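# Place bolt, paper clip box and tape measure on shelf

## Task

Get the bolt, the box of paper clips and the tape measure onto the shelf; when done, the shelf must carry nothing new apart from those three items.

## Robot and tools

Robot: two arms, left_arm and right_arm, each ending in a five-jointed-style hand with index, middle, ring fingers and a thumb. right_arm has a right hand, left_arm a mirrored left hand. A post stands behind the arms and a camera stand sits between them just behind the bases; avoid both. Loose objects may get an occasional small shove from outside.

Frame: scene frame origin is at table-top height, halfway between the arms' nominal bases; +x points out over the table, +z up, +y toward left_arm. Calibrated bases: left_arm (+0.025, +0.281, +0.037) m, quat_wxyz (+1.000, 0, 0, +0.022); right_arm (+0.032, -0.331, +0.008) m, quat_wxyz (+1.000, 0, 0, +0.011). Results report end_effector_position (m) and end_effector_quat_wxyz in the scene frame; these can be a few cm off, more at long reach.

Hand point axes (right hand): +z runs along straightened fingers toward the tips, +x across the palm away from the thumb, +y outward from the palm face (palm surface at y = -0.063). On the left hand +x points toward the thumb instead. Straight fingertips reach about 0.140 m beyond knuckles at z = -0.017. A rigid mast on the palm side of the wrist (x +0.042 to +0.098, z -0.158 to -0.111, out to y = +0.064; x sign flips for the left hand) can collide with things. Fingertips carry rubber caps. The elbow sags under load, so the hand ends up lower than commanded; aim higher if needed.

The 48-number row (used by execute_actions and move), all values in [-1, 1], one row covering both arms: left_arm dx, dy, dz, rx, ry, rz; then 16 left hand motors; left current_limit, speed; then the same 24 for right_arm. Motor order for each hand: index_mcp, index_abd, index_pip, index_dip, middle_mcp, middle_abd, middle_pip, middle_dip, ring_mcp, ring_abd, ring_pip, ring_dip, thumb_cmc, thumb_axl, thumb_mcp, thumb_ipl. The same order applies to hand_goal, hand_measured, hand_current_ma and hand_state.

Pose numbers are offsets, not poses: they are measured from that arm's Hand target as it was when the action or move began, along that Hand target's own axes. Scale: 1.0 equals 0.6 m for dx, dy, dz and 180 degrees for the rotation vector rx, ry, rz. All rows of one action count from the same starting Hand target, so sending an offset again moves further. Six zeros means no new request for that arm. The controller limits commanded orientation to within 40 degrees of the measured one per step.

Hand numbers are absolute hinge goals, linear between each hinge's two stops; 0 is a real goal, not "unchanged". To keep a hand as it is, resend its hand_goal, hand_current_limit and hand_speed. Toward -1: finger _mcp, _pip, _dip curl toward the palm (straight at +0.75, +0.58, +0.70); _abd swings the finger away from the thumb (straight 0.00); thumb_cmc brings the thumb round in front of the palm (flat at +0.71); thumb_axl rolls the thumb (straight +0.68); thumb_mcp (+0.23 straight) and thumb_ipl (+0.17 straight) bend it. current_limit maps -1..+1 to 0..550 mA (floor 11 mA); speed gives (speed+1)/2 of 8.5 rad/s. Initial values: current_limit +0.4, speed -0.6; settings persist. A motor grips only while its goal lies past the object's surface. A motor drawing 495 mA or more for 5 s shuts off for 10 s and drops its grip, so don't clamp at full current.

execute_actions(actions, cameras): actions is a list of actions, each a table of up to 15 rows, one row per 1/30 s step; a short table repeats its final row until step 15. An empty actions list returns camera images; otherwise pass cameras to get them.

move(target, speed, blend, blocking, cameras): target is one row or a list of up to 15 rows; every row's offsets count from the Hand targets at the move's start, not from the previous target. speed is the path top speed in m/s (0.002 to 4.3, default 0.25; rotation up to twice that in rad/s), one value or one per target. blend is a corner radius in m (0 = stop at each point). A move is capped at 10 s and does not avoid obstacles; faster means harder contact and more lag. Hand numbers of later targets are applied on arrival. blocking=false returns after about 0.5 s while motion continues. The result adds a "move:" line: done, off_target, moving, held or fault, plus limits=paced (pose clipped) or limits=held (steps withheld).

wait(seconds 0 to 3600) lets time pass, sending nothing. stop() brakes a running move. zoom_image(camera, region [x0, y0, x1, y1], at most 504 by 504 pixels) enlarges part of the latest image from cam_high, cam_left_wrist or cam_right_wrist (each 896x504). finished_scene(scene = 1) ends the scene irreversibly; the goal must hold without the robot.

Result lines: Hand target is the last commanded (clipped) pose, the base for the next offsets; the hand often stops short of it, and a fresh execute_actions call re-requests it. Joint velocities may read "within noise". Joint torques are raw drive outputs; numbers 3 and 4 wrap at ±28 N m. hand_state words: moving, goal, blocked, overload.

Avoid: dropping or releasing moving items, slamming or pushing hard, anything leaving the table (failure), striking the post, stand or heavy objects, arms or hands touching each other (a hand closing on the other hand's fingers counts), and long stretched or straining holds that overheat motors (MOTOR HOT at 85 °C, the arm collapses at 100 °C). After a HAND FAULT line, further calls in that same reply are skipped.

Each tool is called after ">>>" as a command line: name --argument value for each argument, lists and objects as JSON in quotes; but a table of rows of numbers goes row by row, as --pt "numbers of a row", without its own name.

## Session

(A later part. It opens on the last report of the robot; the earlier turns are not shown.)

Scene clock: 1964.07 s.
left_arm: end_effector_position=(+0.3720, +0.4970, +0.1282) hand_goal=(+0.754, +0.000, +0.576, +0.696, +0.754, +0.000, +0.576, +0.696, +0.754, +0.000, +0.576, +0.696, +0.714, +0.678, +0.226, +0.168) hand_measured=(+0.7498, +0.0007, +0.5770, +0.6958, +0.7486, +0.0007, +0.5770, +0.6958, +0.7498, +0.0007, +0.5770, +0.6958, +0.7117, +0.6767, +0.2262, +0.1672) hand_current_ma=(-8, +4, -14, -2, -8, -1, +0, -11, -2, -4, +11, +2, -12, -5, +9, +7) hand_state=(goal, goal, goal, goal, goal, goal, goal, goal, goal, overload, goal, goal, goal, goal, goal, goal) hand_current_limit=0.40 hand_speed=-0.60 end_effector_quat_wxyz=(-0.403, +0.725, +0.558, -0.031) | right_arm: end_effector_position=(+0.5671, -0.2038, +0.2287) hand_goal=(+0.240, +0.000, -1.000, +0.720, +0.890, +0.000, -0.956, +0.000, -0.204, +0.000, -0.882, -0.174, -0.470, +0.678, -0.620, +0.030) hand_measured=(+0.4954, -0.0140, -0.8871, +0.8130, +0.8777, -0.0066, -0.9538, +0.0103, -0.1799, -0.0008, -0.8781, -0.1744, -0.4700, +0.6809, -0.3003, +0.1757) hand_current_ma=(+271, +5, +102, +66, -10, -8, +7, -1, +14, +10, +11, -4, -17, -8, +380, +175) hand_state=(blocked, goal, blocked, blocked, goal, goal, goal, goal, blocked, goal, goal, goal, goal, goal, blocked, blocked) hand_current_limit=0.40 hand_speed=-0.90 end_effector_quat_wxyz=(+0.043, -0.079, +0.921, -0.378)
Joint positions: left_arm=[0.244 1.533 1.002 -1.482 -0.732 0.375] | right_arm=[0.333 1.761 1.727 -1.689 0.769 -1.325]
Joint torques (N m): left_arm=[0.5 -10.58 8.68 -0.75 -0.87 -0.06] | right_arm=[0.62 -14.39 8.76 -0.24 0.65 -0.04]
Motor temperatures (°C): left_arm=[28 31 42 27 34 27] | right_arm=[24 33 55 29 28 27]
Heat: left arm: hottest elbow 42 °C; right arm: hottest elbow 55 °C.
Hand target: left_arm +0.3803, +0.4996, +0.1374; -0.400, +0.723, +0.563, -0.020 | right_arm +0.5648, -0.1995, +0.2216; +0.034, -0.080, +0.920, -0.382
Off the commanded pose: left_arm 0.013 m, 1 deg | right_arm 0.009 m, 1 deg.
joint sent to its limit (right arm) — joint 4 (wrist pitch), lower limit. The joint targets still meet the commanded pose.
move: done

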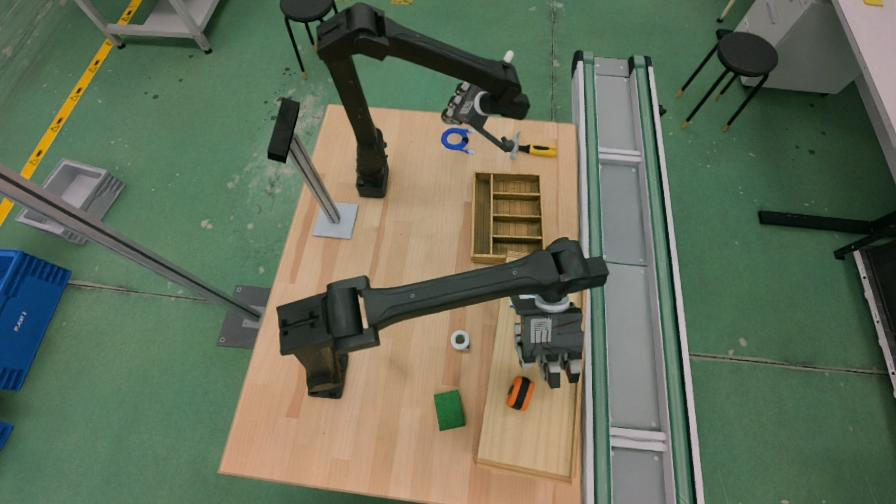

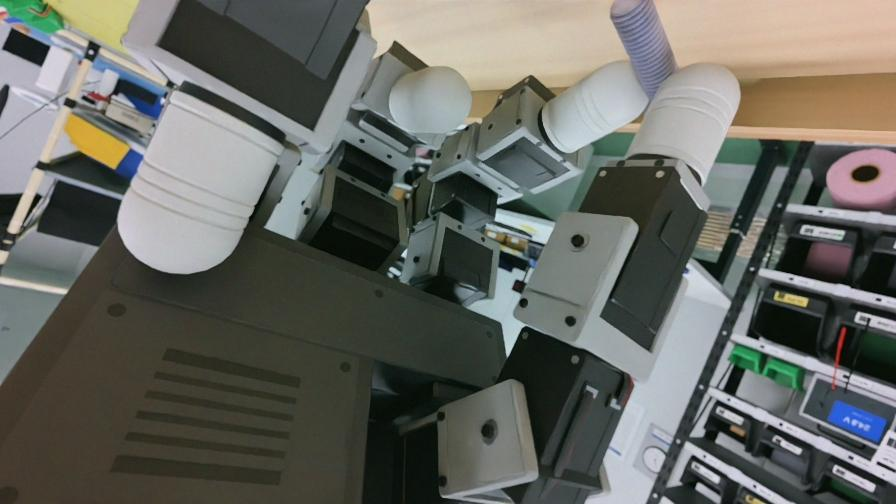

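>>> move --pt "0 0 0 0 0 0 0.754 0 0.576 0.696 0.754 0 0.576 0.696 0.754 0 0.576 0.696 0.714 0.678 0.226 0.168 0.4 -0.6 0.0115 0.0224 0.0195 0 0 0 0.24 0 -1.0 0.72 0.89 0 -0.956 0.0 -0.205 0 -0.883 -0.174 -0.471 0.678 -0.62 0.03 0.4 -0.9" --speed 0.02 --cameras '["cam_high", "cam_right_wrist"]'

>>> zoom_image --camera "cam_right_wrist" --region '[400, 0, 896, 250]'

Scene clock: 1971.47 s.
left_arm: end_effector_position=(+0.3720, +0.4970, +0.1282) hand_goal=(+0.754, +0.000, +0.576, +0.696, +0.754, +0.000, +0.576, +0.696, +0.754, +0.000, +0.576, +0.696, +0.714, +0.678, +0.226, +0.168) hand_measured=(+0.7486, +0.0007, +0.5757, +0.6958, +0.7486, +0.0007, +0.5770, +0.6958, +0.7486, -0.0008, +0.5770, +0.6958, +0.7117, +0.6777, +0.2252, +0.1681) hand_current_ma=(-8, +6, -1, -9, -6, +6, +1, -6, -3, +0, +8, +2, -5, -3, +6, +5) hand_state=(goal, goal, goal, goal, goal, goal, goal, goal, goal, overload, goal, goal, goal, goal, goal, goal) hand_current_limit=0.40 hand_speed=-0.60 end_effector_quat_wxyz=(-0.403, +0.725, +0.558, -0.031) | right_arm: end_effector_position=(+0.5575, -0.2058, +0.2073) hand_goal=(+0.240, +0.000, -1.000, +0.720, +0.890, +0.000, -0.956, +0.000, -0.204, +0.000, -0.882, -0.174, -0.470, +0.678, -0.620, +0.030) hand_measured=(+0.4954, -0.0140, -0.8871, +0.8130, +0.8777, -0.0066, -0.9551, +0.0103, -0.1799, -0.0008, -0.8781, -0.1744, -0.4700, +0.6809, -0.3013, +0.1748) hand_current_ma=(+283, -6, +96, +71, -1, -4, +13, -1, +4, +11, +5, -3, -11, -5, +381, +185) hand_state=(blocked, goal, blocked, blocked, goal, goal, goal, goal, blocked, goal, goal, goal, goal, goal, blocked, blocked) hand_current_limit=0.40 hand_speed=-0.90 end_effector_quat_wxyz=(+0.029, -0.081, +0.920, -0.383)
Joint positions: left_arm=[0.244 1.533 1.002 -1.482 -0.732 0.375] | right_arm=[0.337 1.761 1.67 -1.67 0.769 -1.311]
Joint torques (N m): left_arm=[0.38 -10.58 8.68 -0.7 -0.87 -0.06] | right_arm=[0.73 -14.92 8.68 0.27 0.61 -0.04]
Heat: left arm: hottest elbow 42 °C; right arm: hottest elbow 54 °C.
Hand target: left_arm +0.3803, +0.4996, +0.1374; -0.400, +0.723, +0.563, -0.020 | right_arm +0.5579, -0.1995, +0.2038; +0.034, -0.080, +0.920, -0.382
Off the commanded pose: left_arm 0.013 m, 1 deg | right_arm 0.007 m, 1 deg.
move: done

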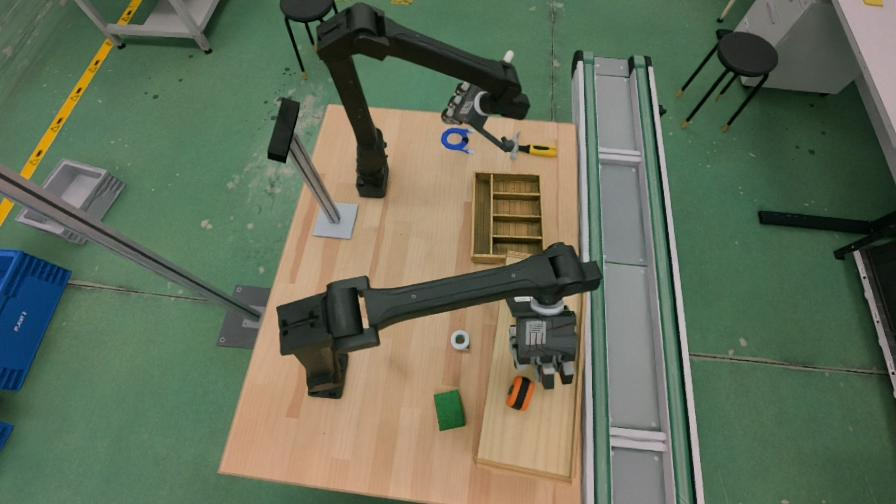

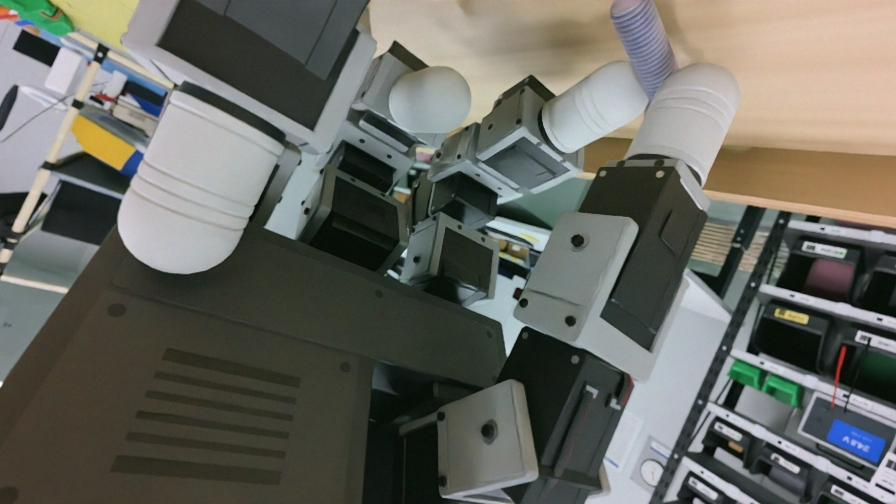

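Scaled by 1.016 from the camera's image (finer frame: 1280x720).

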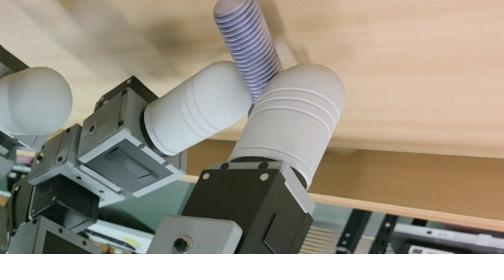

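>>> move --pt "0 0 0 0 0 0 0.754 0 0.576 0.696 0.754 0 0.576 0.696 0.754 0 0.576 0.696 0.714 0.678 0.226 0.168 0.4 -0.6 0 0.0059 0.0059 0 0 0 0.24 0 -1.0 0.72 0.89 0 -0.956 0.0 -0.205 0 -0.883 -0.174 -0.471 0.678 -0.62 0.03 0.4 -0.9" --speed 0.02 --cameras '["cam_right_wrist","cam_high"]'

Scene clock: 1986.50 s.
left_arm: end_effector_position=(+0.3720, +0.4970, +0.1282) hand_goal=(+0.754, +0.000, +0.576, +0.696, +0.754, +0.000, +0.576, +0.696, +0.754, +0.000, +0.576, +0.696, +0.714, +0.678, +0.226, +0.168) hand_measured=(+0.7498, +0.0007, +0.5770, +0.6971, +0.7486, +0.0007, +0.5770, +0.6958, +0.7486, +0.0007, +0.5770, +0.6958, +0.7117, +0.6767, +0.2262, +0.1681) hand_current_ma=(-8, +6, -15, -7, -7, -4, -5, -5, -6, -14, +6, -7, -12, -2, +13, +10) hand_state=(goal, goal, goal, goal, goal, goal, goal, goal, goal, overload, goal, goal, goal, goal, goal, goal) hand_current_limit=0.40 hand_speed=-0.60 end_effector_quat_wxyz=(-0.403, +0.725, +0.558, -0.031) | right_arm: end_effector_position=(+0.5574, -0.2059, +0.2029) hand_goal=(+0.240, +0.000, -1.000, +0.720, +0.890, +0.000, -0.956, +0.000, -0.204, +0.000, -0.882, -0.174, -0.470, +0.678, -0.620, +0.030) hand_measured=(+0.4966, -0.0140, -0.8871, +0.8130, +0.8777, -0.0066, -0.9551, +0.0103, -0.1812, -0.0008, -0.8781, -0.1744, -0.4700, +0.6809, -0.3003, +0.1748) hand_current_ma=(+275, +1, +94, +66, -6, +4, +8, +5, +11, +11, +1, -1, -10, -8, +375, +176) hand_state=(blocked, goal, blocked, blocked, goal, goal, goal, goal, blocked, goal, goal, goal, goal, goal, blocked, blocked) hand_current_limit=0.40 hand_speed=-0.90 end_effector_quat_wxyz=(+0.030, -0.080, +0.920, -0.383)
Joint positions: left_arm=[0.244 1.533 1.002 -1.482 -0.732 0.375] | right_arm=[0.337 1.761 1.659 -1.658 0.769 -1.31]
Joint torques (N m): left_arm=[0.44 -10.64 8.69 -0.73 -0.87 -0.06] | right_arm=[0.91 -14.8 8.69 0.28 0.63 -0.06]
Heat: left arm: hottest elbow 42 °C; right arm: hottest elbow 53 °C.
Hand target: left_arm +0.3803, +0.4996, +0.1374; -0.400, +0.723, +0.563, -0.020 | right_arm +0.5579, -0.1995, +0.1988; +0.034, -0.080, +0.920, -0.382
Off the commanded pose: left_arm 0.013 m, 1 deg | right_arm 0.008 m, 0 deg.
move: done
Images, in order (width x height): cam_high 896x504, cam_right_wrist 896x504.

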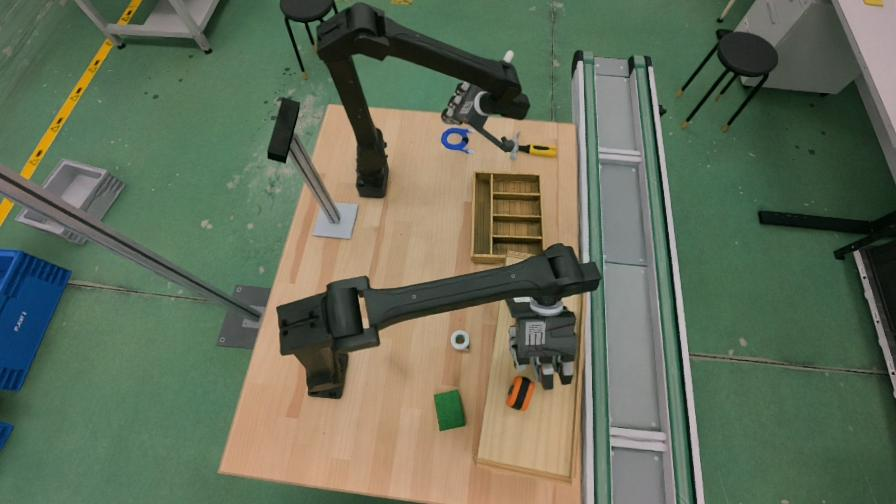

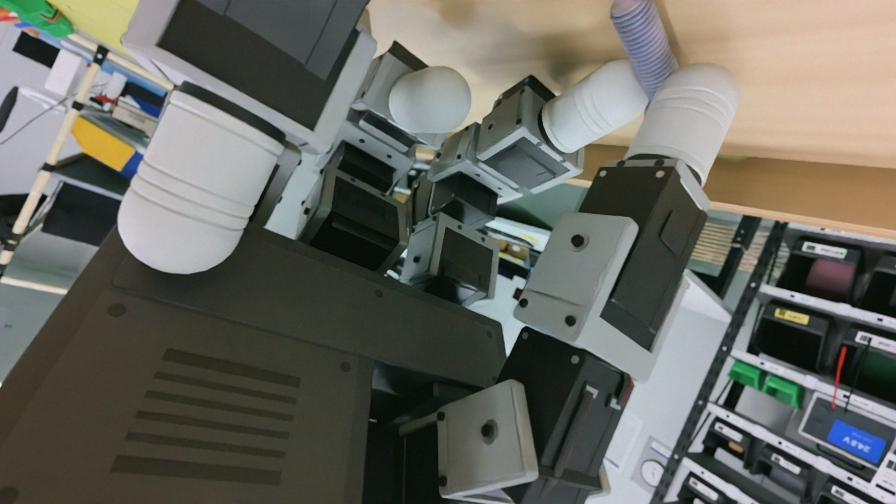

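>>> move --pt "0 0 0 0 0 0 0.754 0 0.576 0.696 0.754 0 0.576 0.696 0.754 0 0.576 0.696 0.714 0.678 0.226 0.168 0.4 -0.6 0 0.0047 0.0047 0 0 0 0.24 0 -1.0 0.72 0.89 0 -0.956 0.0 -0.205 0 -0.883 -0.174 -0.471 0.678 -0.62 0.03 0.4 -0.9" --speed 0.02 --cameras '["cam_right_wrist"]'

>>> zoom_image --camera "cam_right_wrist" --region '[400, 0, 800, 250]'

Scene clock: 1989.77 s.
left_arm: end_effector_position=(+0.3720, +0.4970, +0.1282) hand_goal=(+0.754, +0.000, +0.576, +0.696, +0.754, +0.000, +0.576, +0.696, +0.754, +0.000, +0.576, +0.696, +0.714, +0.678, +0.226, +0.168) hand_measured=(+0.7498, -0.0008, +0.5757, +0.6958, +0.7486, -0.0008, +0.5770, +0.6958, +0.7498, -0.0008, +0.5782, +0.6958, +0.7117, +0.6777, +0.2252, +0.1681) hand_current_ma=(-8, +5, -8, -1, -5, -9, -1, -8, -6, -7, +6, +3, -13, -1, +7, +9) hand_state=(goal, goal, goal, goal, goal, goal, goal, goal, goal, overload, goal, goal, goal, goal, goal, goal) hand_current_limit=0.40 hand_speed=-0.60 end_effector_quat_wxyz=(-0.403, +0.725, +0.558, -0.031) | right_arm: end_effector_position=(+0.5578, -0.2058, +0.2003) hand_goal=(+0.240, +0.000, -1.000, +0.720, +0.890, +0.000, -0.956, +0.000, -0.204, +0.000, -0.882, -0.174, -0.470, +0.678, -0.620, +0.030) hand_measured=(+0.4954, -0.0140, -0.8871, +0.8130, +0.8777, -0.0066, -0.9538, +0.0103, -0.1799, -0.0008, -0.8781, -0.1744, -0.4700, +0.6798, -0.3003, +0.1748) hand_current_ma=(+281, +3, +96, +70, -7, -2, +9, -6, +7, +3, +8, -3, -11, -7, +378, +186) hand_state=(blocked, goal, blocked, blocked, goal, goal, goal, goal, blocked, goal, goal, goal, goal, goal, blocked, blocked) hand_current_limit=0.40 hand_speed=-0.90 end_effector_quat_wxyz=(+0.031, -0.079, +0.920, -0.382)
Joint positions: left_arm=[0.244 1.533 1.002 -1.482 -0.732 0.375] | right_arm=[0.337 1.761 1.652 -1.649 0.769 -1.309]
Joint torques (N m): left_arm=[0.44 -10.64 8.7 -0.72 -0.87 -0.06] | right_arm=[0.91 -14.86 8.5 0.46 0.63 -0.06]
Heat: left arm: hottest elbow 42 °C; right arm: hottest elbow 52 °C.
Hand target: left_arm +0.3803, +0.4996, +0.1374; -0.400, +0.723, +0.563, -0.020 | right_arm +0.5580, -0.1995, +0.1949; +0.034, -0.080, +0.920, -0.382
Off the commanded pose: left_arm 0.013 m, 1 deg | right_arm 0.008 m, 0 deg.
move: done

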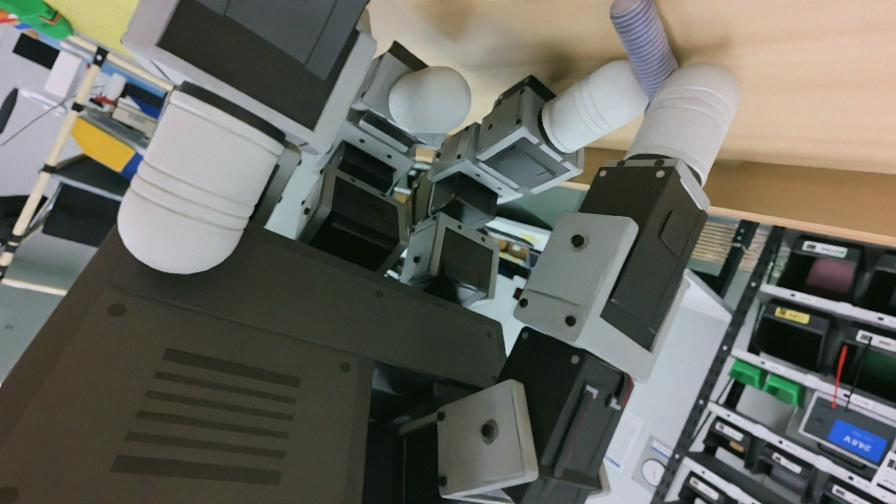

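Scaled by 1.260 from the camera's image (finer frame: 1280x720).

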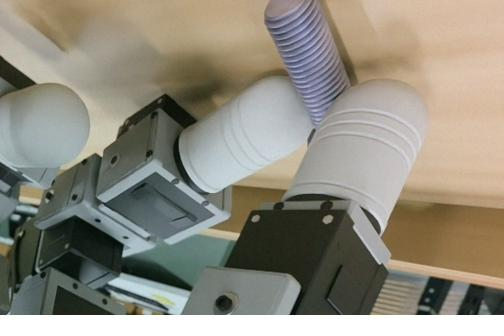

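>>> move --pt "0 0 0 0 0 0 0.754 0 0.576 0.696 0.754 0 0.576 0.696 0.754 0 0.576 0.696 0.714 0.678 0.226 0.168 0.4 -0.6 0 0.0047 0.0047 0 0 0 0.24 0 -1.0 0.72 0.89 0 -0.956 0.0 -0.205 0 -0.883 -0.174 -0.471 0.678 -0.62 0.03 0.4 -0.9" --speed 0.02 --cameras '["cam_right_wrist"]'

>>> zoom_image --camera "cam_right_wrist" --region '[400, 0, 800, 250]'

Scene clock: 1993.47 s.
left_arm: end_effector_position=(+0.3720, +0.4970, +0.1282) hand_goal=(+0.754, +0.000, +0.576, +0.696, +0.754, +0.000, +0.576, +0.696, +0.754, +0.000, +0.576, +0.696, +0.714, +0.678, +0.226, +0.168) hand_measured=(+0.7498, +0.0007, +0.5770, +0.6958, +0.7486, -0.0008, +0.5782, +0.6958, +0.7486, -0.0008, +0.5770, +0.6958, +0.7117, +0.6777, +0.2252, +0.1681) hand_current_ma=(-5, +2, -6, -1, -4, +0, +1, -6, -2, -5, +1, +5, -6, +1, +14, +1) hand_state=(goal, goal, goal, goal, goal, goal, goal, goal, goal, overload, goal, goal, goal, goal, goal, goal) hand_current_limit=0.40 hand_speed=-0.60 end_effector_quat_wxyz=(-0.403, +0.725, +0.558, -0.031) | right_arm: end_effector_position=(+0.5593, -0.2053, +0.1993) hand_goal=(+0.240, +0.000, -1.000, +0.720, +0.890, +0.000, -0.956, +0.000, -0.204, +0.000, -0.882, -0.174, -0.470, +0.678, -0.620, +0.030) hand_measured=(+0.4966, -0.0140, -0.8871, +0.8092, +0.8777, -0.0066, -0.9551, +0.0103, -0.1799, -0.0008, -0.8781, -0.1744, -0.4700, +0.6798, -0.3003, +0.1757) hand_current_ma=(+268, -6, +99, +58, -9, -2, +10, +5, +6, +10, +6, +0, -8, -10, +381, +181) hand_state=(blocked, goal, blocked, blocked, goal, goal, goal, goal, blocked, goal, goal, goal, goal, goal, blocked, blocked) hand_current_limit=0.40 hand_speed=-0.90 end_effector_quat_wxyz=(+0.034, -0.078, +0.920, -0.381)
Joint positions: left_arm=[0.244 1.533 1.002 -1.482 -0.732 0.375] | right_arm=[0.337 1.761 1.649 -1.64 0.769 -1.307]
Joint torques (N m): left_arm=[0.44 -10.58 8.7 -0.72 -0.87 -0.07] | right_arm=[0.97 -14.45 8.03 0.49 0.62 -0.07]
Heat: left arm: hottest elbow 42 °C; right arm: hottest elbow 52 °C.
Hand target: left_arm +0.3803, +0.4996, +0.1374; -0.400, +0.723, +0.563, -0.020 | right_arm +0.5580, -0.1995, +0.1908; +0.034, -0.080, +0.920, -0.382
Off the commanded pose: left_arm 0.013 m, 1 deg | right_arm 0.010 m, 0 deg.
move: done

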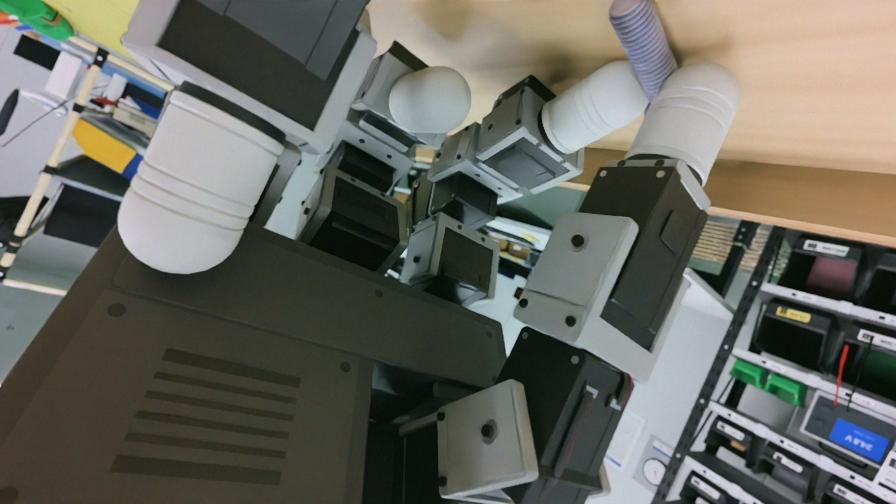

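Scaled by 1.260 from the camera's image (finer frame: 1280x720).

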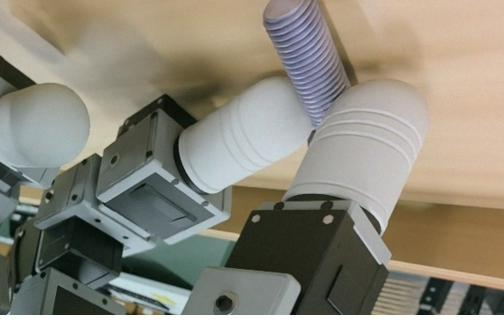

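>>> move --pt "0 0 0 0 0 0 0.754 0 0.576 0.696 0.754 0 0.576 0.696 0.754 0 0.576 0.696 0.714 0.678 0.226 0.168 0.4 -0.6 0 0 0 0 0 0 0.44 0 -0.92 0.79 0.89 0 -0.956 0.0 -0.205 0 -0.883 -0.174 -0.471 0.678 -0.38 0.14 0.4 -0.95" --speed 0.02 --cameras '["cam_right_wrist"]'

>>> zoom_image --camera "cam_right_wrist" --region '[400, 0, 800, 250]'

Scene clock: 2001.33 s.
left_arm: end_effector_position=(+0.3720, +0.4970, +0.1282) hand_goal=(+0.754, +0.000, +0.576, +0.696, +0.754, +0.000, +0.576, +0.696, +0.754, +0.000, +0.576, +0.696, +0.714, +0.678, +0.226, +0.168) hand_measured=(+0.7486, +0.0007, +0.5770, +0.6958, +0.7486, +0.0007, +0.5770, +0.6958, +0.7498, +0.0007, +0.5770, +0.6958, +0.7117, +0.6767, +0.2252, +0.1681) hand_current_ma=(-6, -3, -4, +0, -10, +4, -1, +3, -4, -8, +2, -3, -5, +0, +14, +10) hand_state=(goal, goal, goal, goal, goal, goal, goal, goal, goal, overload, goal, goal, goal, goal, goal, goal) hand_current_limit=0.40 hand_speed=-0.60 end_effector_quat_wxyz=(-0.403, +0.725, +0.558, -0.031) | right_arm: end_effector_position=(+0.5593, -0.2053, +0.1993) hand_goal=(+0.440, +0.000, -0.920, +0.790, +0.890, +0.000, -0.956, +0.000, -0.204, +0.000, -0.882, -0.174, -0.470, +0.678, -0.380, +0.140) hand_measured=(+0.4954, -0.0125, -0.8884, +0.8092, +0.8777, -0.0066, -0.9538, +0.0103, -0.1812, -0.0008, -0.8781, -0.1744, -0.4700, +0.6798, -0.3003, +0.1757) hand_current_ma=(+177, +2, +26, -2, -4, -1, +9, -5, +1, +2, +16, -8, -3, -4, +266, +85) hand_state=(moving, goal, blocked, goal, goal, goal, goal, goal, blocked, goal, goal, goal, goal, goal, moving, moving) hand_current_limit=0.40 hand_speed=-0.95 end_effector_quat_wxyz=(+0.034, -0.077, +0.921, -0.381)
Joint positions: left_arm=[0.244 1.533 1.002 -1.482 -0.732 0.375] | right_arm=[0.337 1.761 1.649 -1.64 0.769 -1.307]
Joint torques (N m): left_arm=[0.44 -10.64 8.66 -0.72 -0.87 -0.06] | right_arm=[0.91 -14.51 7.94 0.44 0.63 -0.07]
Heat: left arm: hottest elbow 42 °C; right arm: hottest elbow 51 °C.
Hand target: left_arm +0.3803, +0.4996, +0.1374; -0.400, +0.723, +0.563, -0.020 | right_arm +0.5580, -0.1996, +0.1908; +0.034, -0.080, +0.920, -0.382
Off the commanded pose: left_arm 0.013 m, 1 deg | right_arm 0.010 m, 0 deg.
move: done

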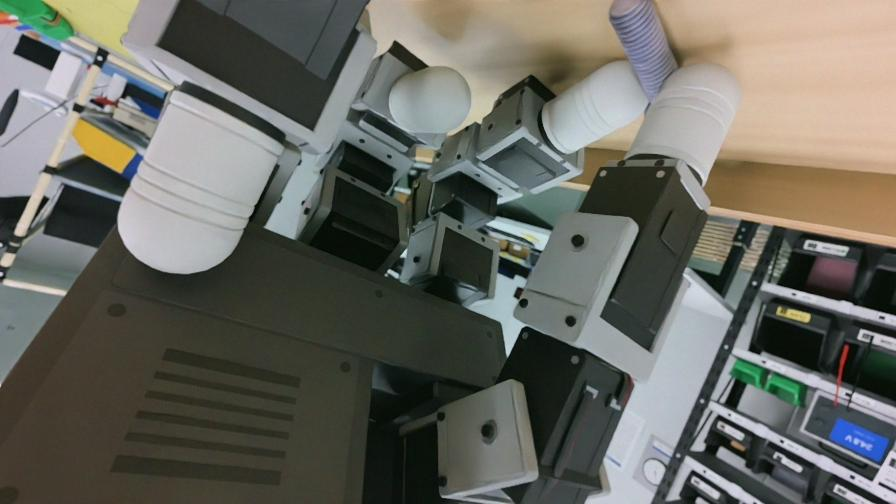

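Scaled by 1.260 from the camera's image (finer frame: 1280x720).

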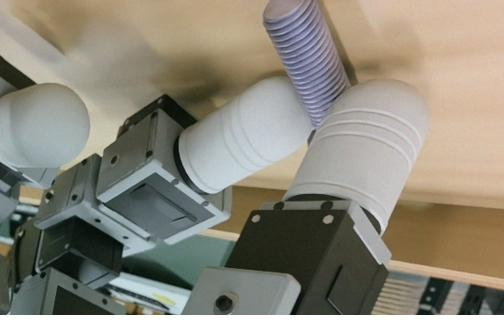

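>>> move --pt "0 0 0 0 0 0 0.754 0 0.576 0.696 0.754 0 0.576 0.696 0.754 0 0.576 0.696 0.714 0.678 0.226 0.168 0.4 -0.6 0 0.0035 0.0035 0 0 0 0.48 0 -0.93 0.79 0.89 0 -0.956 0.0 -0.205 0 -0.883 -0.174 -0.471 0.678 -0.32 0.17 0.4 -0.95" --speed 0.02 --cameras '["cam_right_wrist"]'

>>> zoom_image --camera "cam_right_wrist" --region '[400, 0, 800, 250]'

Scene clock: 2004.70 s.
left_arm: end_effector_position=(+0.3720, +0.4970, +0.1282) hand_goal=(+0.754, +0.000, +0.576, +0.696, +0.754, +0.000, +0.576, +0.696, +0.754, +0.000, +0.576, +0.696, +0.714, +0.678, +0.226, +0.168) hand_measured=(+0.7486, -0.0008, +0.5770, +0.6958, +0.7498, -0.0008, +0.5770, +0.6971, +0.7498, -0.0008, +0.5770, +0.6958, +0.7117, +0.6777, +0.2252, +0.1681) hand_current_ma=(-9, +0, -15, -9, -5, -5, -1, -7, -1, -2, +1, -15, -4, +3, +7, +6) hand_state=(goal, goal, goal, goal, goal, goal, goal, goal, goal, overload, goal, goal, goal, goal, goal, goal) hand_current_limit=0.40 hand_speed=-0.60 end_effector_quat_wxyz=(-0.403, +0.725, +0.558, -0.031) | right_arm: end_effector_position=(+0.5596, -0.2052, +0.1967) hand_goal=(+0.480, +0.000, -0.930, +0.790, +0.890, +0.000, -0.956, +0.000, -0.204, +0.000, -0.882, -0.174, -0.470, +0.678, -0.320, +0.170) hand_measured=(+0.5038, -0.0140, -0.9179, +0.7964, +0.8777, -0.0066, -0.9538, +0.0116, -0.1799, -0.0008, -0.8781, -0.1744, -0.4700, +0.6830, -0.2894, +0.1862) hand_current_ma=(+18, +5, +15, -3, -6, -5, +10, +2, +5, +3, +7, -9, -6, -3, +24, +6) hand_state=(blocked, goal, goal, goal, goal, goal, goal, goal, blocked, goal, goal, goal, goal, goal, blocked, goal) hand_current_limit=0.40 hand_speed=-0.95 end_effector_quat_wxyz=(+0.035, -0.077, +0.921, -0.381)
Joint positions: left_arm=[0.244 1.533 1.002 -1.482 -0.732 0.375] | right_arm=[0.337 1.761 1.642 -1.631 0.769 -1.306]
Joint torques (N m): left_arm=[0.38 -10.64 8.68 -0.73 -0.87 -0.05] | right_arm=[0.91 -14.51 8.06 0.4 0.64 -0.09]
Heat: left arm: hottest elbow 42 °C; right arm: hottest elbow 51 °C.
Hand target: left_arm +0.3803, +0.4996, +0.1374; -0.400, +0.723, +0.563, -0.020 | right_arm +0.5580, -0.1996, +0.1879; +0.034, -0.080, +0.920, -0.382
Off the commanded pose: left_arm 0.013 m, 1 deg | right_arm 0.011 m, 0 deg.
move: off_target (right_arm)

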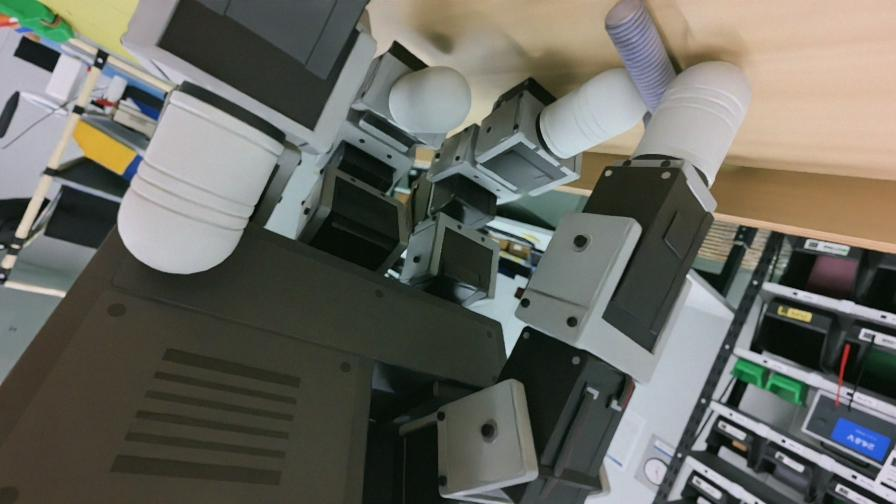

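Scaled by 1.260 from the camera's image (finer frame: 1280x720).

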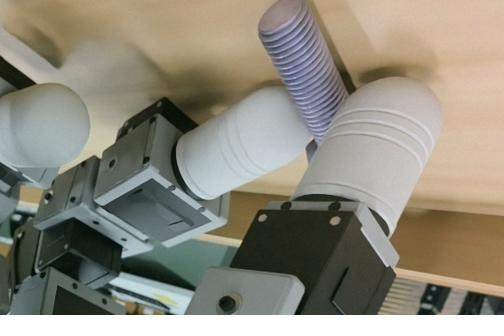

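>>> move --pt "0 0 0 0 0 0 0.754 0 0.576 0.696 0.754 0 0.576 0.696 0.754 0 0.576 0.696 0.714 0.678 0.226 0.168 0.4 -0.6 0 0 0 0 0 0 0.50 0 -0.93 0.79 0.89 0 -0.956 0.0 -0.205 0 -0.883 -0.174 -0.471 0.678 -0.25 0.17 0.4 -0.97" --speed 0.02 --cameras '["cam_right_wrist"]'

>>> zoom_image --camera "cam_right_wrist" --region '[400, 0, 800, 250]'

Scene clock: 2009.07 s.
left_arm: end_effector_position=(+0.3720, +0.4970, +0.1282) hand_goal=(+0.754, +0.000, +0.576, +0.696, +0.754, +0.000, +0.576, +0.696, +0.754, +0.000, +0.576, +0.696, +0.714, +0.678, +0.226, +0.168) hand_measured=(+0.7486, +0.0007, +0.5770, +0.6958, +0.7486, +0.0007, +0.5770, +0.6958, +0.7498, +0.0007, +0.5757, +0.6958, +0.7117, +0.6777, +0.2252, +0.1681) hand_current_ma=(-5, +5, -12, -6, +3, -2, +2, -8, -8, +3, +4, -9, -16, +4, +15, +9) hand_state=(goal, goal, goal, goal, goal, goal, goal, goal, goal, overload, goal, goal, goal, goal, goal, goal) hand_current_limit=0.40 hand_speed=-0.60 end_effector_quat_wxyz=(-0.403, +0.725, +0.558, -0.031) | right_arm: end_effector_position=(+0.5596, -0.2052, +0.1967) hand_goal=(+0.500, +0.000, -0.930, +0.790, +0.890, +0.000, -0.956, +0.000, -0.204, +0.000, -0.882, -0.174, -0.470, +0.678, -0.250, +0.170) hand_measured=(+0.5038, -0.0140, -0.9204, +0.7964, +0.8789, -0.0066, -0.9538, +0.0103, -0.1812, -0.0008, -0.8781, -0.1744, -0.4700, +0.6830, -0.2845, +0.1843) hand_current_ma=(+11, +2, +9, -2, -14, +3, +8, -8, +6, +7, +8, -6, -15, -1, -3, +16) hand_state=(goal, goal, goal, goal, goal, goal, goal, goal, blocked, goal, goal, goal, goal, goal, moving, goal) hand_current_limit=0.40 hand_speed=-0.97 end_effector_quat_wxyz=(+0.036, -0.077, +0.921, -0.381)
Joint positions: left_arm=[0.244 1.533 1.002 -1.482 -0.732 0.375] | right_arm=[0.337 1.761 1.642 -1.631 0.769 -1.306]
Joint torques (N m): left_arm=[0.38 -10.58 8.69 -0.75 -0.87 -0.06] | right_arm=[0.79 -14.45 8.01 0.35 0.62 -0.09]
Heat: left arm: hottest elbow 42 °C; right arm: hottest elbow 51 °C.
Hand target: left_arm +0.3803, +0.4996, +0.1374; -0.400, +0.723, +0.563, -0.020 | right_arm +0.5580, -0.1996, +0.1879; +0.034, -0.080, +0.920, -0.382
Off the commanded pose: left_arm 0.013 m, 1 deg | right_arm 0.011 m, 0 deg.
move: done

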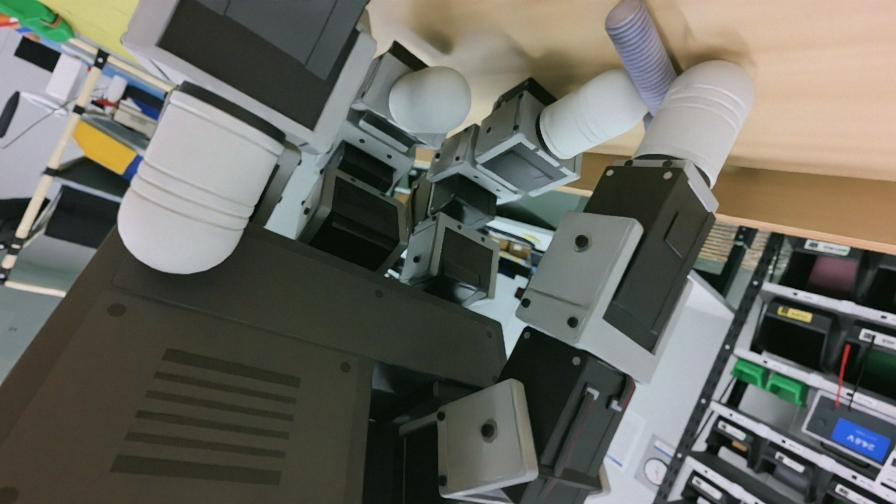

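Scaled by 1.260 from the camera's image (finer frame: 1280x720).

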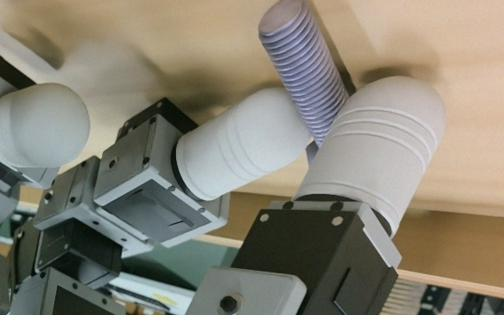

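>>> move --pt "0 0 0 0 0 0 0.754 0 0.576 0.696 0.754 0 0.576 0.696 0.754 0 0.576 0.696 0.714 0.678 0.226 0.168 0.4 -0.6 0 0 0 0 0 0 0.52 0 -0.93 0.79 0.89 0 -0.956 0.0 -0.205 0 -0.883 -0.174 -0.471 0.678 -0.15 0.17 0.4 -0.96" --speed 0.02 --cameras '["cam_right_wrist"]'

>>> zoom_image --camera "cam_right_wrist" --region '[400, 0, 800, 250]'

Scene clock: 2012.77 s.
left_arm: end_effector_position=(+0.3720, +0.4970, +0.1282) hand_goal=(+0.754, +0.000, +0.576, +0.696, +0.754, +0.000, +0.576, +0.696, +0.754, +0.000, +0.576, +0.696, +0.714, +0.678, +0.226, +0.168) hand_measured=(+0.7486, -0.0008, +0.5770, +0.6958, +0.7486, -0.0008, +0.5770, +0.6958, +0.7498, +0.0007, +0.5770, +0.6958, +0.7104, +0.6767, +0.2262, +0.1672) hand_current_ma=(-12, +5, -8, -9, -6, -6, +0, +1, -2, -9, +3, -3, -1, -5, +10, +9) hand_state=(goal, goal, goal, goal, goal, goal, goal, goal, goal, overload, goal, goal, goal, goal, goal, goal) hand_current_limit=0.40 hand_speed=-0.60 end_effector_quat_wxyz=(-0.403, +0.725, +0.558, -0.031) | right_arm: end_effector_position=(+0.5592, -0.2054, +0.1960) hand_goal=(+0.520, +0.000, -0.930, +0.790, +0.890, +0.000, -0.956, +0.000, -0.204, +0.000, -0.882, -0.174, -0.470, +0.678, -0.150, +0.170) hand_measured=(+0.5074, -0.0140, -0.9307, +0.7990, +0.8777, -0.0066, -0.9538, +0.0103, -0.1812, -0.0008, -0.8781, -0.1744, -0.4700, +0.6798, -0.1608, +0.1786) hand_current_ma=(-1, +4, -2, -4, -10, -5, +11, -5, +1, +13, +5, -8, -3, -1, -11, +9) hand_state=(goal, goal, goal, goal, goal, goal, goal, goal, blocked, goal, goal, goal, goal, goal, goal, goal) hand_current_limit=0.40 hand_speed=-0.96 end_effector_quat_wxyz=(+0.035, -0.077, +0.921, -0.381)
Joint positions: left_arm=[0.244 1.533 1.002 -1.482 -0.732 0.375] | right_arm=[0.337 1.761 1.641 -1.631 0.769 -1.306]
Joint torques (N m): left_arm=[0.44 -10.64 8.68 -0.73 -0.88 -0.06] | right_arm=[0.79 -14.51 8.16 0.39 0.61 -0.09]
Heat: left arm: hottest elbow 42 °C; right arm: hottest elbow 51 °C.
Hand target: left_arm +0.3803, +0.4996, +0.1374; -0.400, +0.723, +0.563, -0.020 | right_arm +0.5580, -0.1995, +0.1879; +0.034, -0.080, +0.920, -0.382
Off the commanded pose: left_arm 0.013 m, 1 deg | right_arm 0.010 m, 0 deg.
move: done

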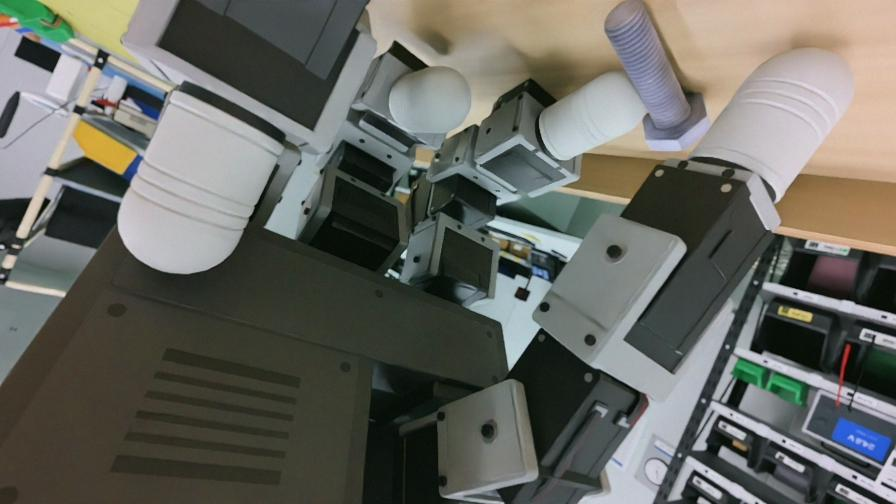

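Scaled by 1.260 from the camera's image (finer frame: 1280x720).

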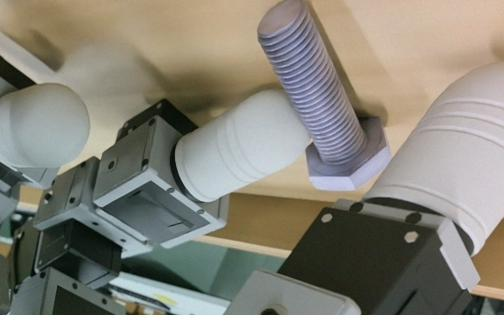

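>>> move --pt "0 0 0 0 0 0 0.754 0 0.576 0.696 0.754 0 0.576 0.696 0.754 0 0.576 0.696 0.714 0.678 0.226 0.168 0.4 -0.6 0 0 0 0 0 0 0.56 0 -0.93 0.79 0.89 0 -0.956 0.0 -0.205 0 -0.883 -0.174 -0.471 0.678 -0.10 0.17 0.4 -0.95" --speed 0.02 --cameras '["cam_right_wrist"]'

>>> zoom_image --camera "cam_right_wrist" --region '[400, 0, 800, 250]'

Scene clock: 2018.53 s.
left_arm: end_effector_position=(+0.3720, +0.4970, +0.1282) hand_goal=(+0.754, +0.000, +0.576, +0.696, +0.754, +0.000, +0.576, +0.696, +0.754, +0.000, +0.576, +0.696, +0.714, +0.678, +0.226, +0.168) hand_measured=(+0.7486, +0.0007, +0.5770, +0.6971, +0.7486, +0.0007, +0.5757, +0.6958, +0.7498, +0.0007, +0.5770, +0.6971, +0.7117, +0.6767, +0.2252, +0.1672) hand_current_ma=(-9, +5, -11, +1, -2, -2, -3, -15, -13, -7, +3, -6, -6, -4, +6, +9) hand_state=(goal, goal, goal, goal, goal, goal, goal, goal, goal, overload, goal, goal, goal, goal, goal, goal) hand_current_limit=0.40 hand_speed=-0.60 end_effector_quat_wxyz=(-0.403, +0.725, +0.558, -0.031) | right_arm: end_effector_position=(+0.5592, -0.2054, +0.1960) hand_goal=(+0.560, +0.000, -0.930, +0.790, +0.890, +0.000, -0.956, +0.000, -0.204, +0.000, -0.882, -0.174, -0.470, +0.678, -0.100, +0.170) hand_measured=(+0.5111, -0.0140, -0.9346, +0.7990, +0.8777, -0.0066, -0.9538, +0.0103, -0.1799, +0.0007, -0.8781, -0.1744, -0.4700, +0.6798, -0.1133, +0.1786) hand_current_ma=(-29, -7, -4, -2, -3, -2, +10, +1, +1, +0, -5, -9, -7, -10, -15, +0) hand_state=(blocked, goal, goal, goal, goal, goal, goal, goal, blocked, goal, goal, goal, goal, goal, goal, goal) hand_current_limit=0.40 hand_speed=-0.95 end_effector_quat_wxyz=(+0.035, -0.077, +0.921, -0.381)
Joint positions: left_arm=[0.244 1.533 1.002 -1.482 -0.732 0.375] | right_arm=[0.337 1.761 1.641 -1.631 0.769 -1.306]
Joint torques (N m): left_arm=[0.44 -10.64 8.69 -0.72 -0.87 -0.06] | right_arm=[0.85 -14.51 8.17 0.36 0.6 -0.09]
Motor temperatures (°C): left_arm=[28 31 42 27 34 27] | right_arm=[24 34 50 29 28 27]
Heat: left arm: hottest elbow 42 °C; right arm: hottest elbow 50 °C.
Hand target: left_arm +0.3803, +0.4996, +0.1374; -0.400, +0.723, +0.563, -0.020 | right_arm +0.5580, -0.1995, +0.1879; +0.034, -0.080, +0.920, -0.382
Off the commanded pose: left_arm 0.013 m, 1 deg | right_arm 0.010 m, 0 deg.
move: done

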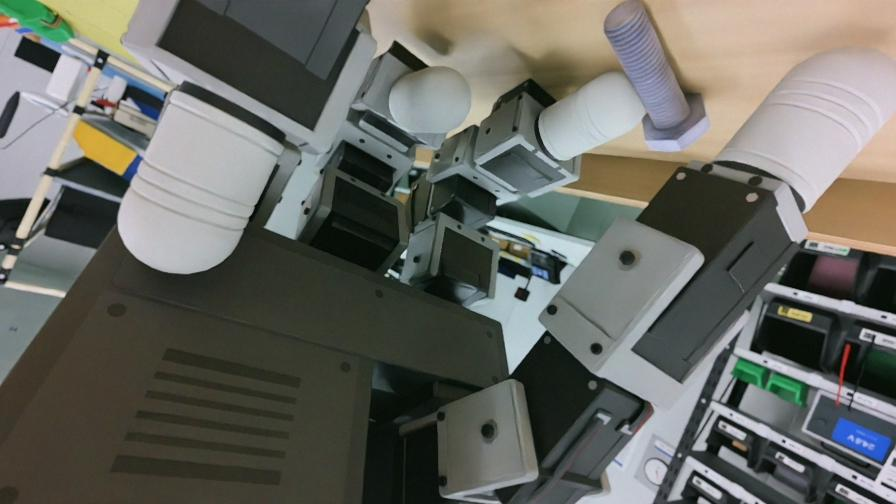

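Scaled by 1.260 from the camera's image (finer frame: 1280x720).

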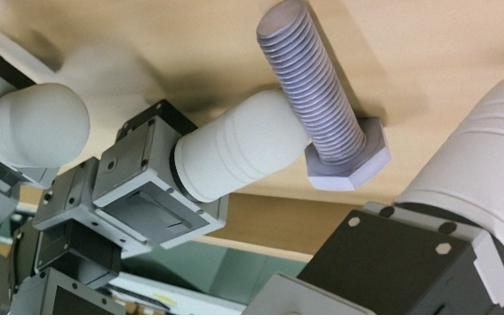

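>>> move --pt "0 0 0 0 0 0 0.754 0 0.576 0.696 0.754 0 0.576 0.696 0.754 0 0.576 0.696 0.714 0.678 0.226 0.168 0.4 -0.6 0 -0.0082 -0.0082 0 0 0 0.56 0 -0.93 0.79 0.89 0 -0.956 0.0 -0.205 0 -0.883 -0.174 -0.471 0.678 -0.10 0.17 0.4 -0.95" --speed 0.02 --cameras '["cam_right_wrist"]'

>>> zoom_image --camera "cam_right_wrist" --region '[400, 0, 800, 250]'

Scene clock: 2025.00 s.
left_arm: end_effector_position=(+0.3720, +0.4970, +0.1282) hand_goal=(+0.754, +0.000, +0.576, +0.696, +0.754, +0.000, +0.576, +0.696, +0.754, +0.000, +0.576, +0.696, +0.714, +0.678, +0.226, +0.168) hand_measured=(+0.7486, +0.0007, +0.5770, +0.6971, +0.7474, +0.0007, +0.5770, +0.6971, +0.7498, +0.0007, +0.5770, +0.6958, +0.7117, +0.6767, +0.2252, +0.1672) hand_current_ma=(-5, -5, -8, +4, +1, -4, -2, -8, -10, -7, +10, -1, -14, +4, +15, +11) hand_state=(goal, goal, goal, goal, goal, goal, goal, goal, goal, overload, goal, goal, goal, goal, goal, goal) hand_current_limit=0.40 hand_speed=-0.60 end_effector_quat_wxyz=(-0.403, +0.725, +0.558, -0.031) | right_arm: end_effector_position=(+0.5592, -0.2054, +0.1960) hand_goal=(+0.560, +0.000, -0.930, +0.790, +0.890, +0.000, -0.956, +0.000, -0.204, +0.000, -0.882, -0.174, -0.470, +0.678, -0.100, +0.170) hand_measured=(+0.5111, -0.0140, -0.9346, +0.7990, +0.8777, -0.0066, -0.9551, +0.0116, -0.1799, -0.0008, -0.8781, -0.1744, -0.4700, +0.6798, -0.1133, +0.1776) hand_current_ma=(-30, +5, +5, -3, -5, -1, +9, +1, +5, +2, +5, -3, -2, -1, -17, +7) hand_state=(blocked, goal, goal, goal, goal, goal, goal, goal, blocked, goal, goal, goal, goal, goal, goal, goal) hand_current_limit=0.40 hand_speed=-0.95 end_effector_quat_wxyz=(+0.035, -0.077, +0.921, -0.381)
Joint positions: left_arm=[0.244 1.533 1.002 -1.482 -0.732 0.375] | right_arm=[0.337 1.761 1.641 -1.631 0.769 -1.306]
Joint torques (N m): left_arm=[0.38 -10.52 8.69 -0.73 -0.87 -0.06] | right_arm=[0.85 -14.8 9.39 -0.29 0.6 -0.11]
Heat: left arm: hottest elbow 42 °C; right arm: hottest elbow 49 °C.
Hand target: left_arm +0.3803, +0.4996, +0.1374; -0.400, +0.723, +0.563, -0.020 | right_arm +0.5580, -0.1995, +0.1948; +0.034, -0.080, +0.920, -0.382
Off the commanded pose: left_arm 0.013 m, 1 deg | right_arm 0.006 m, 0 deg.
move: done

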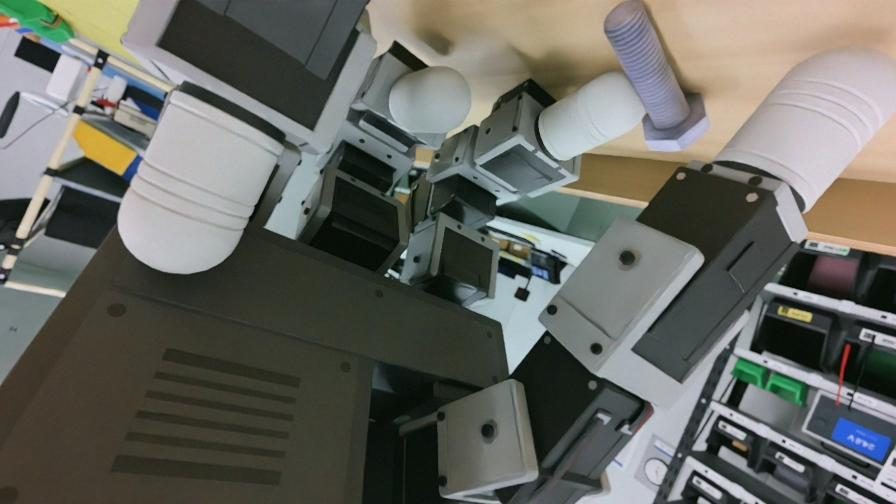

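Scaled by 1.260 from the camera's image (finer frame: 1280x720).

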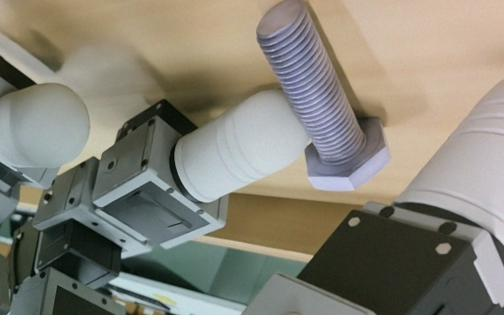

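Unloading; another small raise.

>>> move --pt "0 0 0 0 0 0 0.754 0 0.576 0.696 0.754 0 0.576 0.696 0.754 0 0.576 0.696 0.714 0.678 0.226 0.168 0.4 -0.6 0 -0.0082 -0.0082 0 0 0 0.58 0 -0.93 0.79 0.89 0 -0.956 0.0 -0.205 0 -0.883 -0.174 -0.471 0.678 -0.10 0.17 0.4 -0.95" --speed 0.015 --cameras '["cam_right_wrist"]'

>>> zoom_image --camera "cam_right_wrist" --region '[400, 0, 800, 250]'

Scene clock: 2029.40 s.
left_arm: end_effector_position=(+0.3720, +0.4970, +0.1282) hand_goal=(+0.754, +0.000, +0.576, +0.696, +0.754, +0.000, +0.576, +0.696, +0.754, +0.000, +0.576, +0.696, +0.714, +0.678, +0.226, +0.168) hand_measured=(+0.7486, +0.0007, +0.5770, +0.6958, +0.7486, -0.0008, +0.5770, +0.6958, +0.7498, +0.0007, +0.5770, +0.6958, +0.7117, +0.6767, +0.2252, +0.1681) hand_current_ma=(-6, +4, -6, -5, -11, -1, -3, -2, -1, -3, -2, +1, -11, +3, +11, +12) hand_state=(goal, goal, goal, goal, goal, goal, goal, goal, goal, overload, goal, goal, goal, goal, goal, goal) hand_current_limit=0.40 hand_speed=-0.60 end_effector_quat_wxyz=(-0.403, +0.725, +0.558, -0.031) | right_arm: end_effector_position=(+0.5565, -0.2065, +0.1961) hand_goal=(+0.580, +0.000, -0.930, +0.790, +0.890, +0.000, -0.956, +0.000, -0.204, +0.000, -0.882, -0.174, -0.470, +0.678, -0.100, +0.170) hand_measured=(+0.5207, -0.0081, -0.9384, +0.7939, +0.8777, -0.0081, -0.9538, +0.0103, -0.1799, +0.0007, -0.8781, -0.1744, -0.4700, +0.6798, -0.1133, +0.1786) hand_current_ma=(-36, -4, +1, -11, -6, -2, +12, -4, +4, +8, -1, -8, -13, -1, -11, +15) hand_state=(blocked, goal, goal, goal, goal, goal, goal, goal, blocked, goal, goal, goal, goal, goal, goal, goal) hand_current_limit=0.40 hand_speed=-0.95 end_effector_quat_wxyz=(+0.030, -0.078, +0.920, -0.383)
Joint positions: left_arm=[0.244 1.533 1.002 -1.482 -0.732 0.375] | right_arm=[0.337 1.761 1.641 -1.643 0.769 -1.303]
Joint torques (N m): left_arm=[0.44 -10.64 8.68 -0.73 -0.87 -0.06] | right_arm=[1.03 -14.8 10.66 -0.51 0.62 -0.11]
Heat: left arm: hottest elbow 42 °C; right arm: hottest elbow 49 °C.
Hand target: left_arm +0.3803, +0.4996, +0.1374; -0.400, +0.723, +0.563, -0.020 | right_arm +0.5579, -0.1995, +0.2018; +0.034, -0.080, +0.920, -0.382
Off the commanded pose: left_arm 0.013 m, 1 deg | right_arm 0.009 m, 1 deg.
move: done

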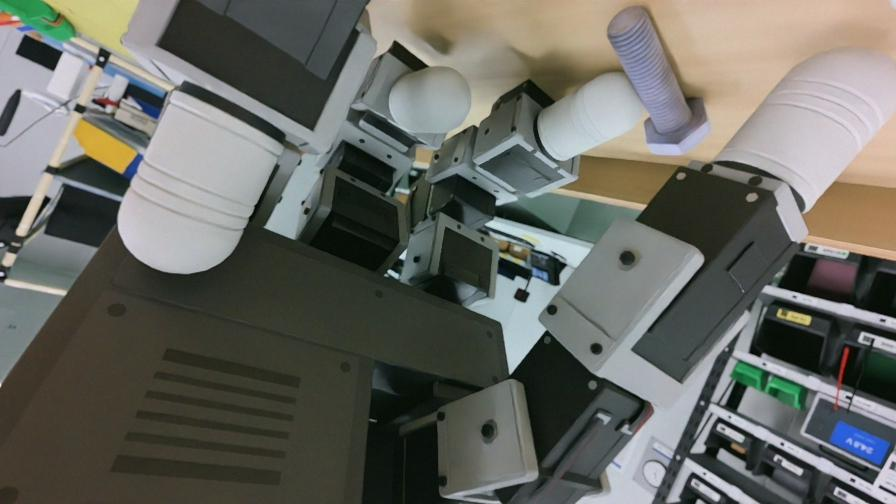

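Scaled by 1.260 from the camera's image (finer frame: 1280x720).

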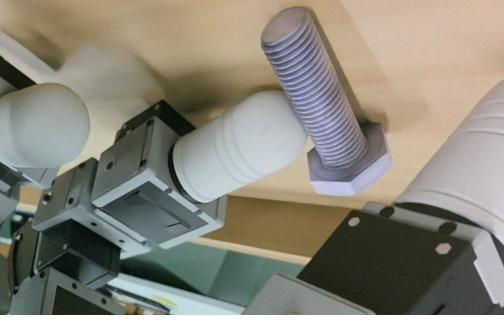

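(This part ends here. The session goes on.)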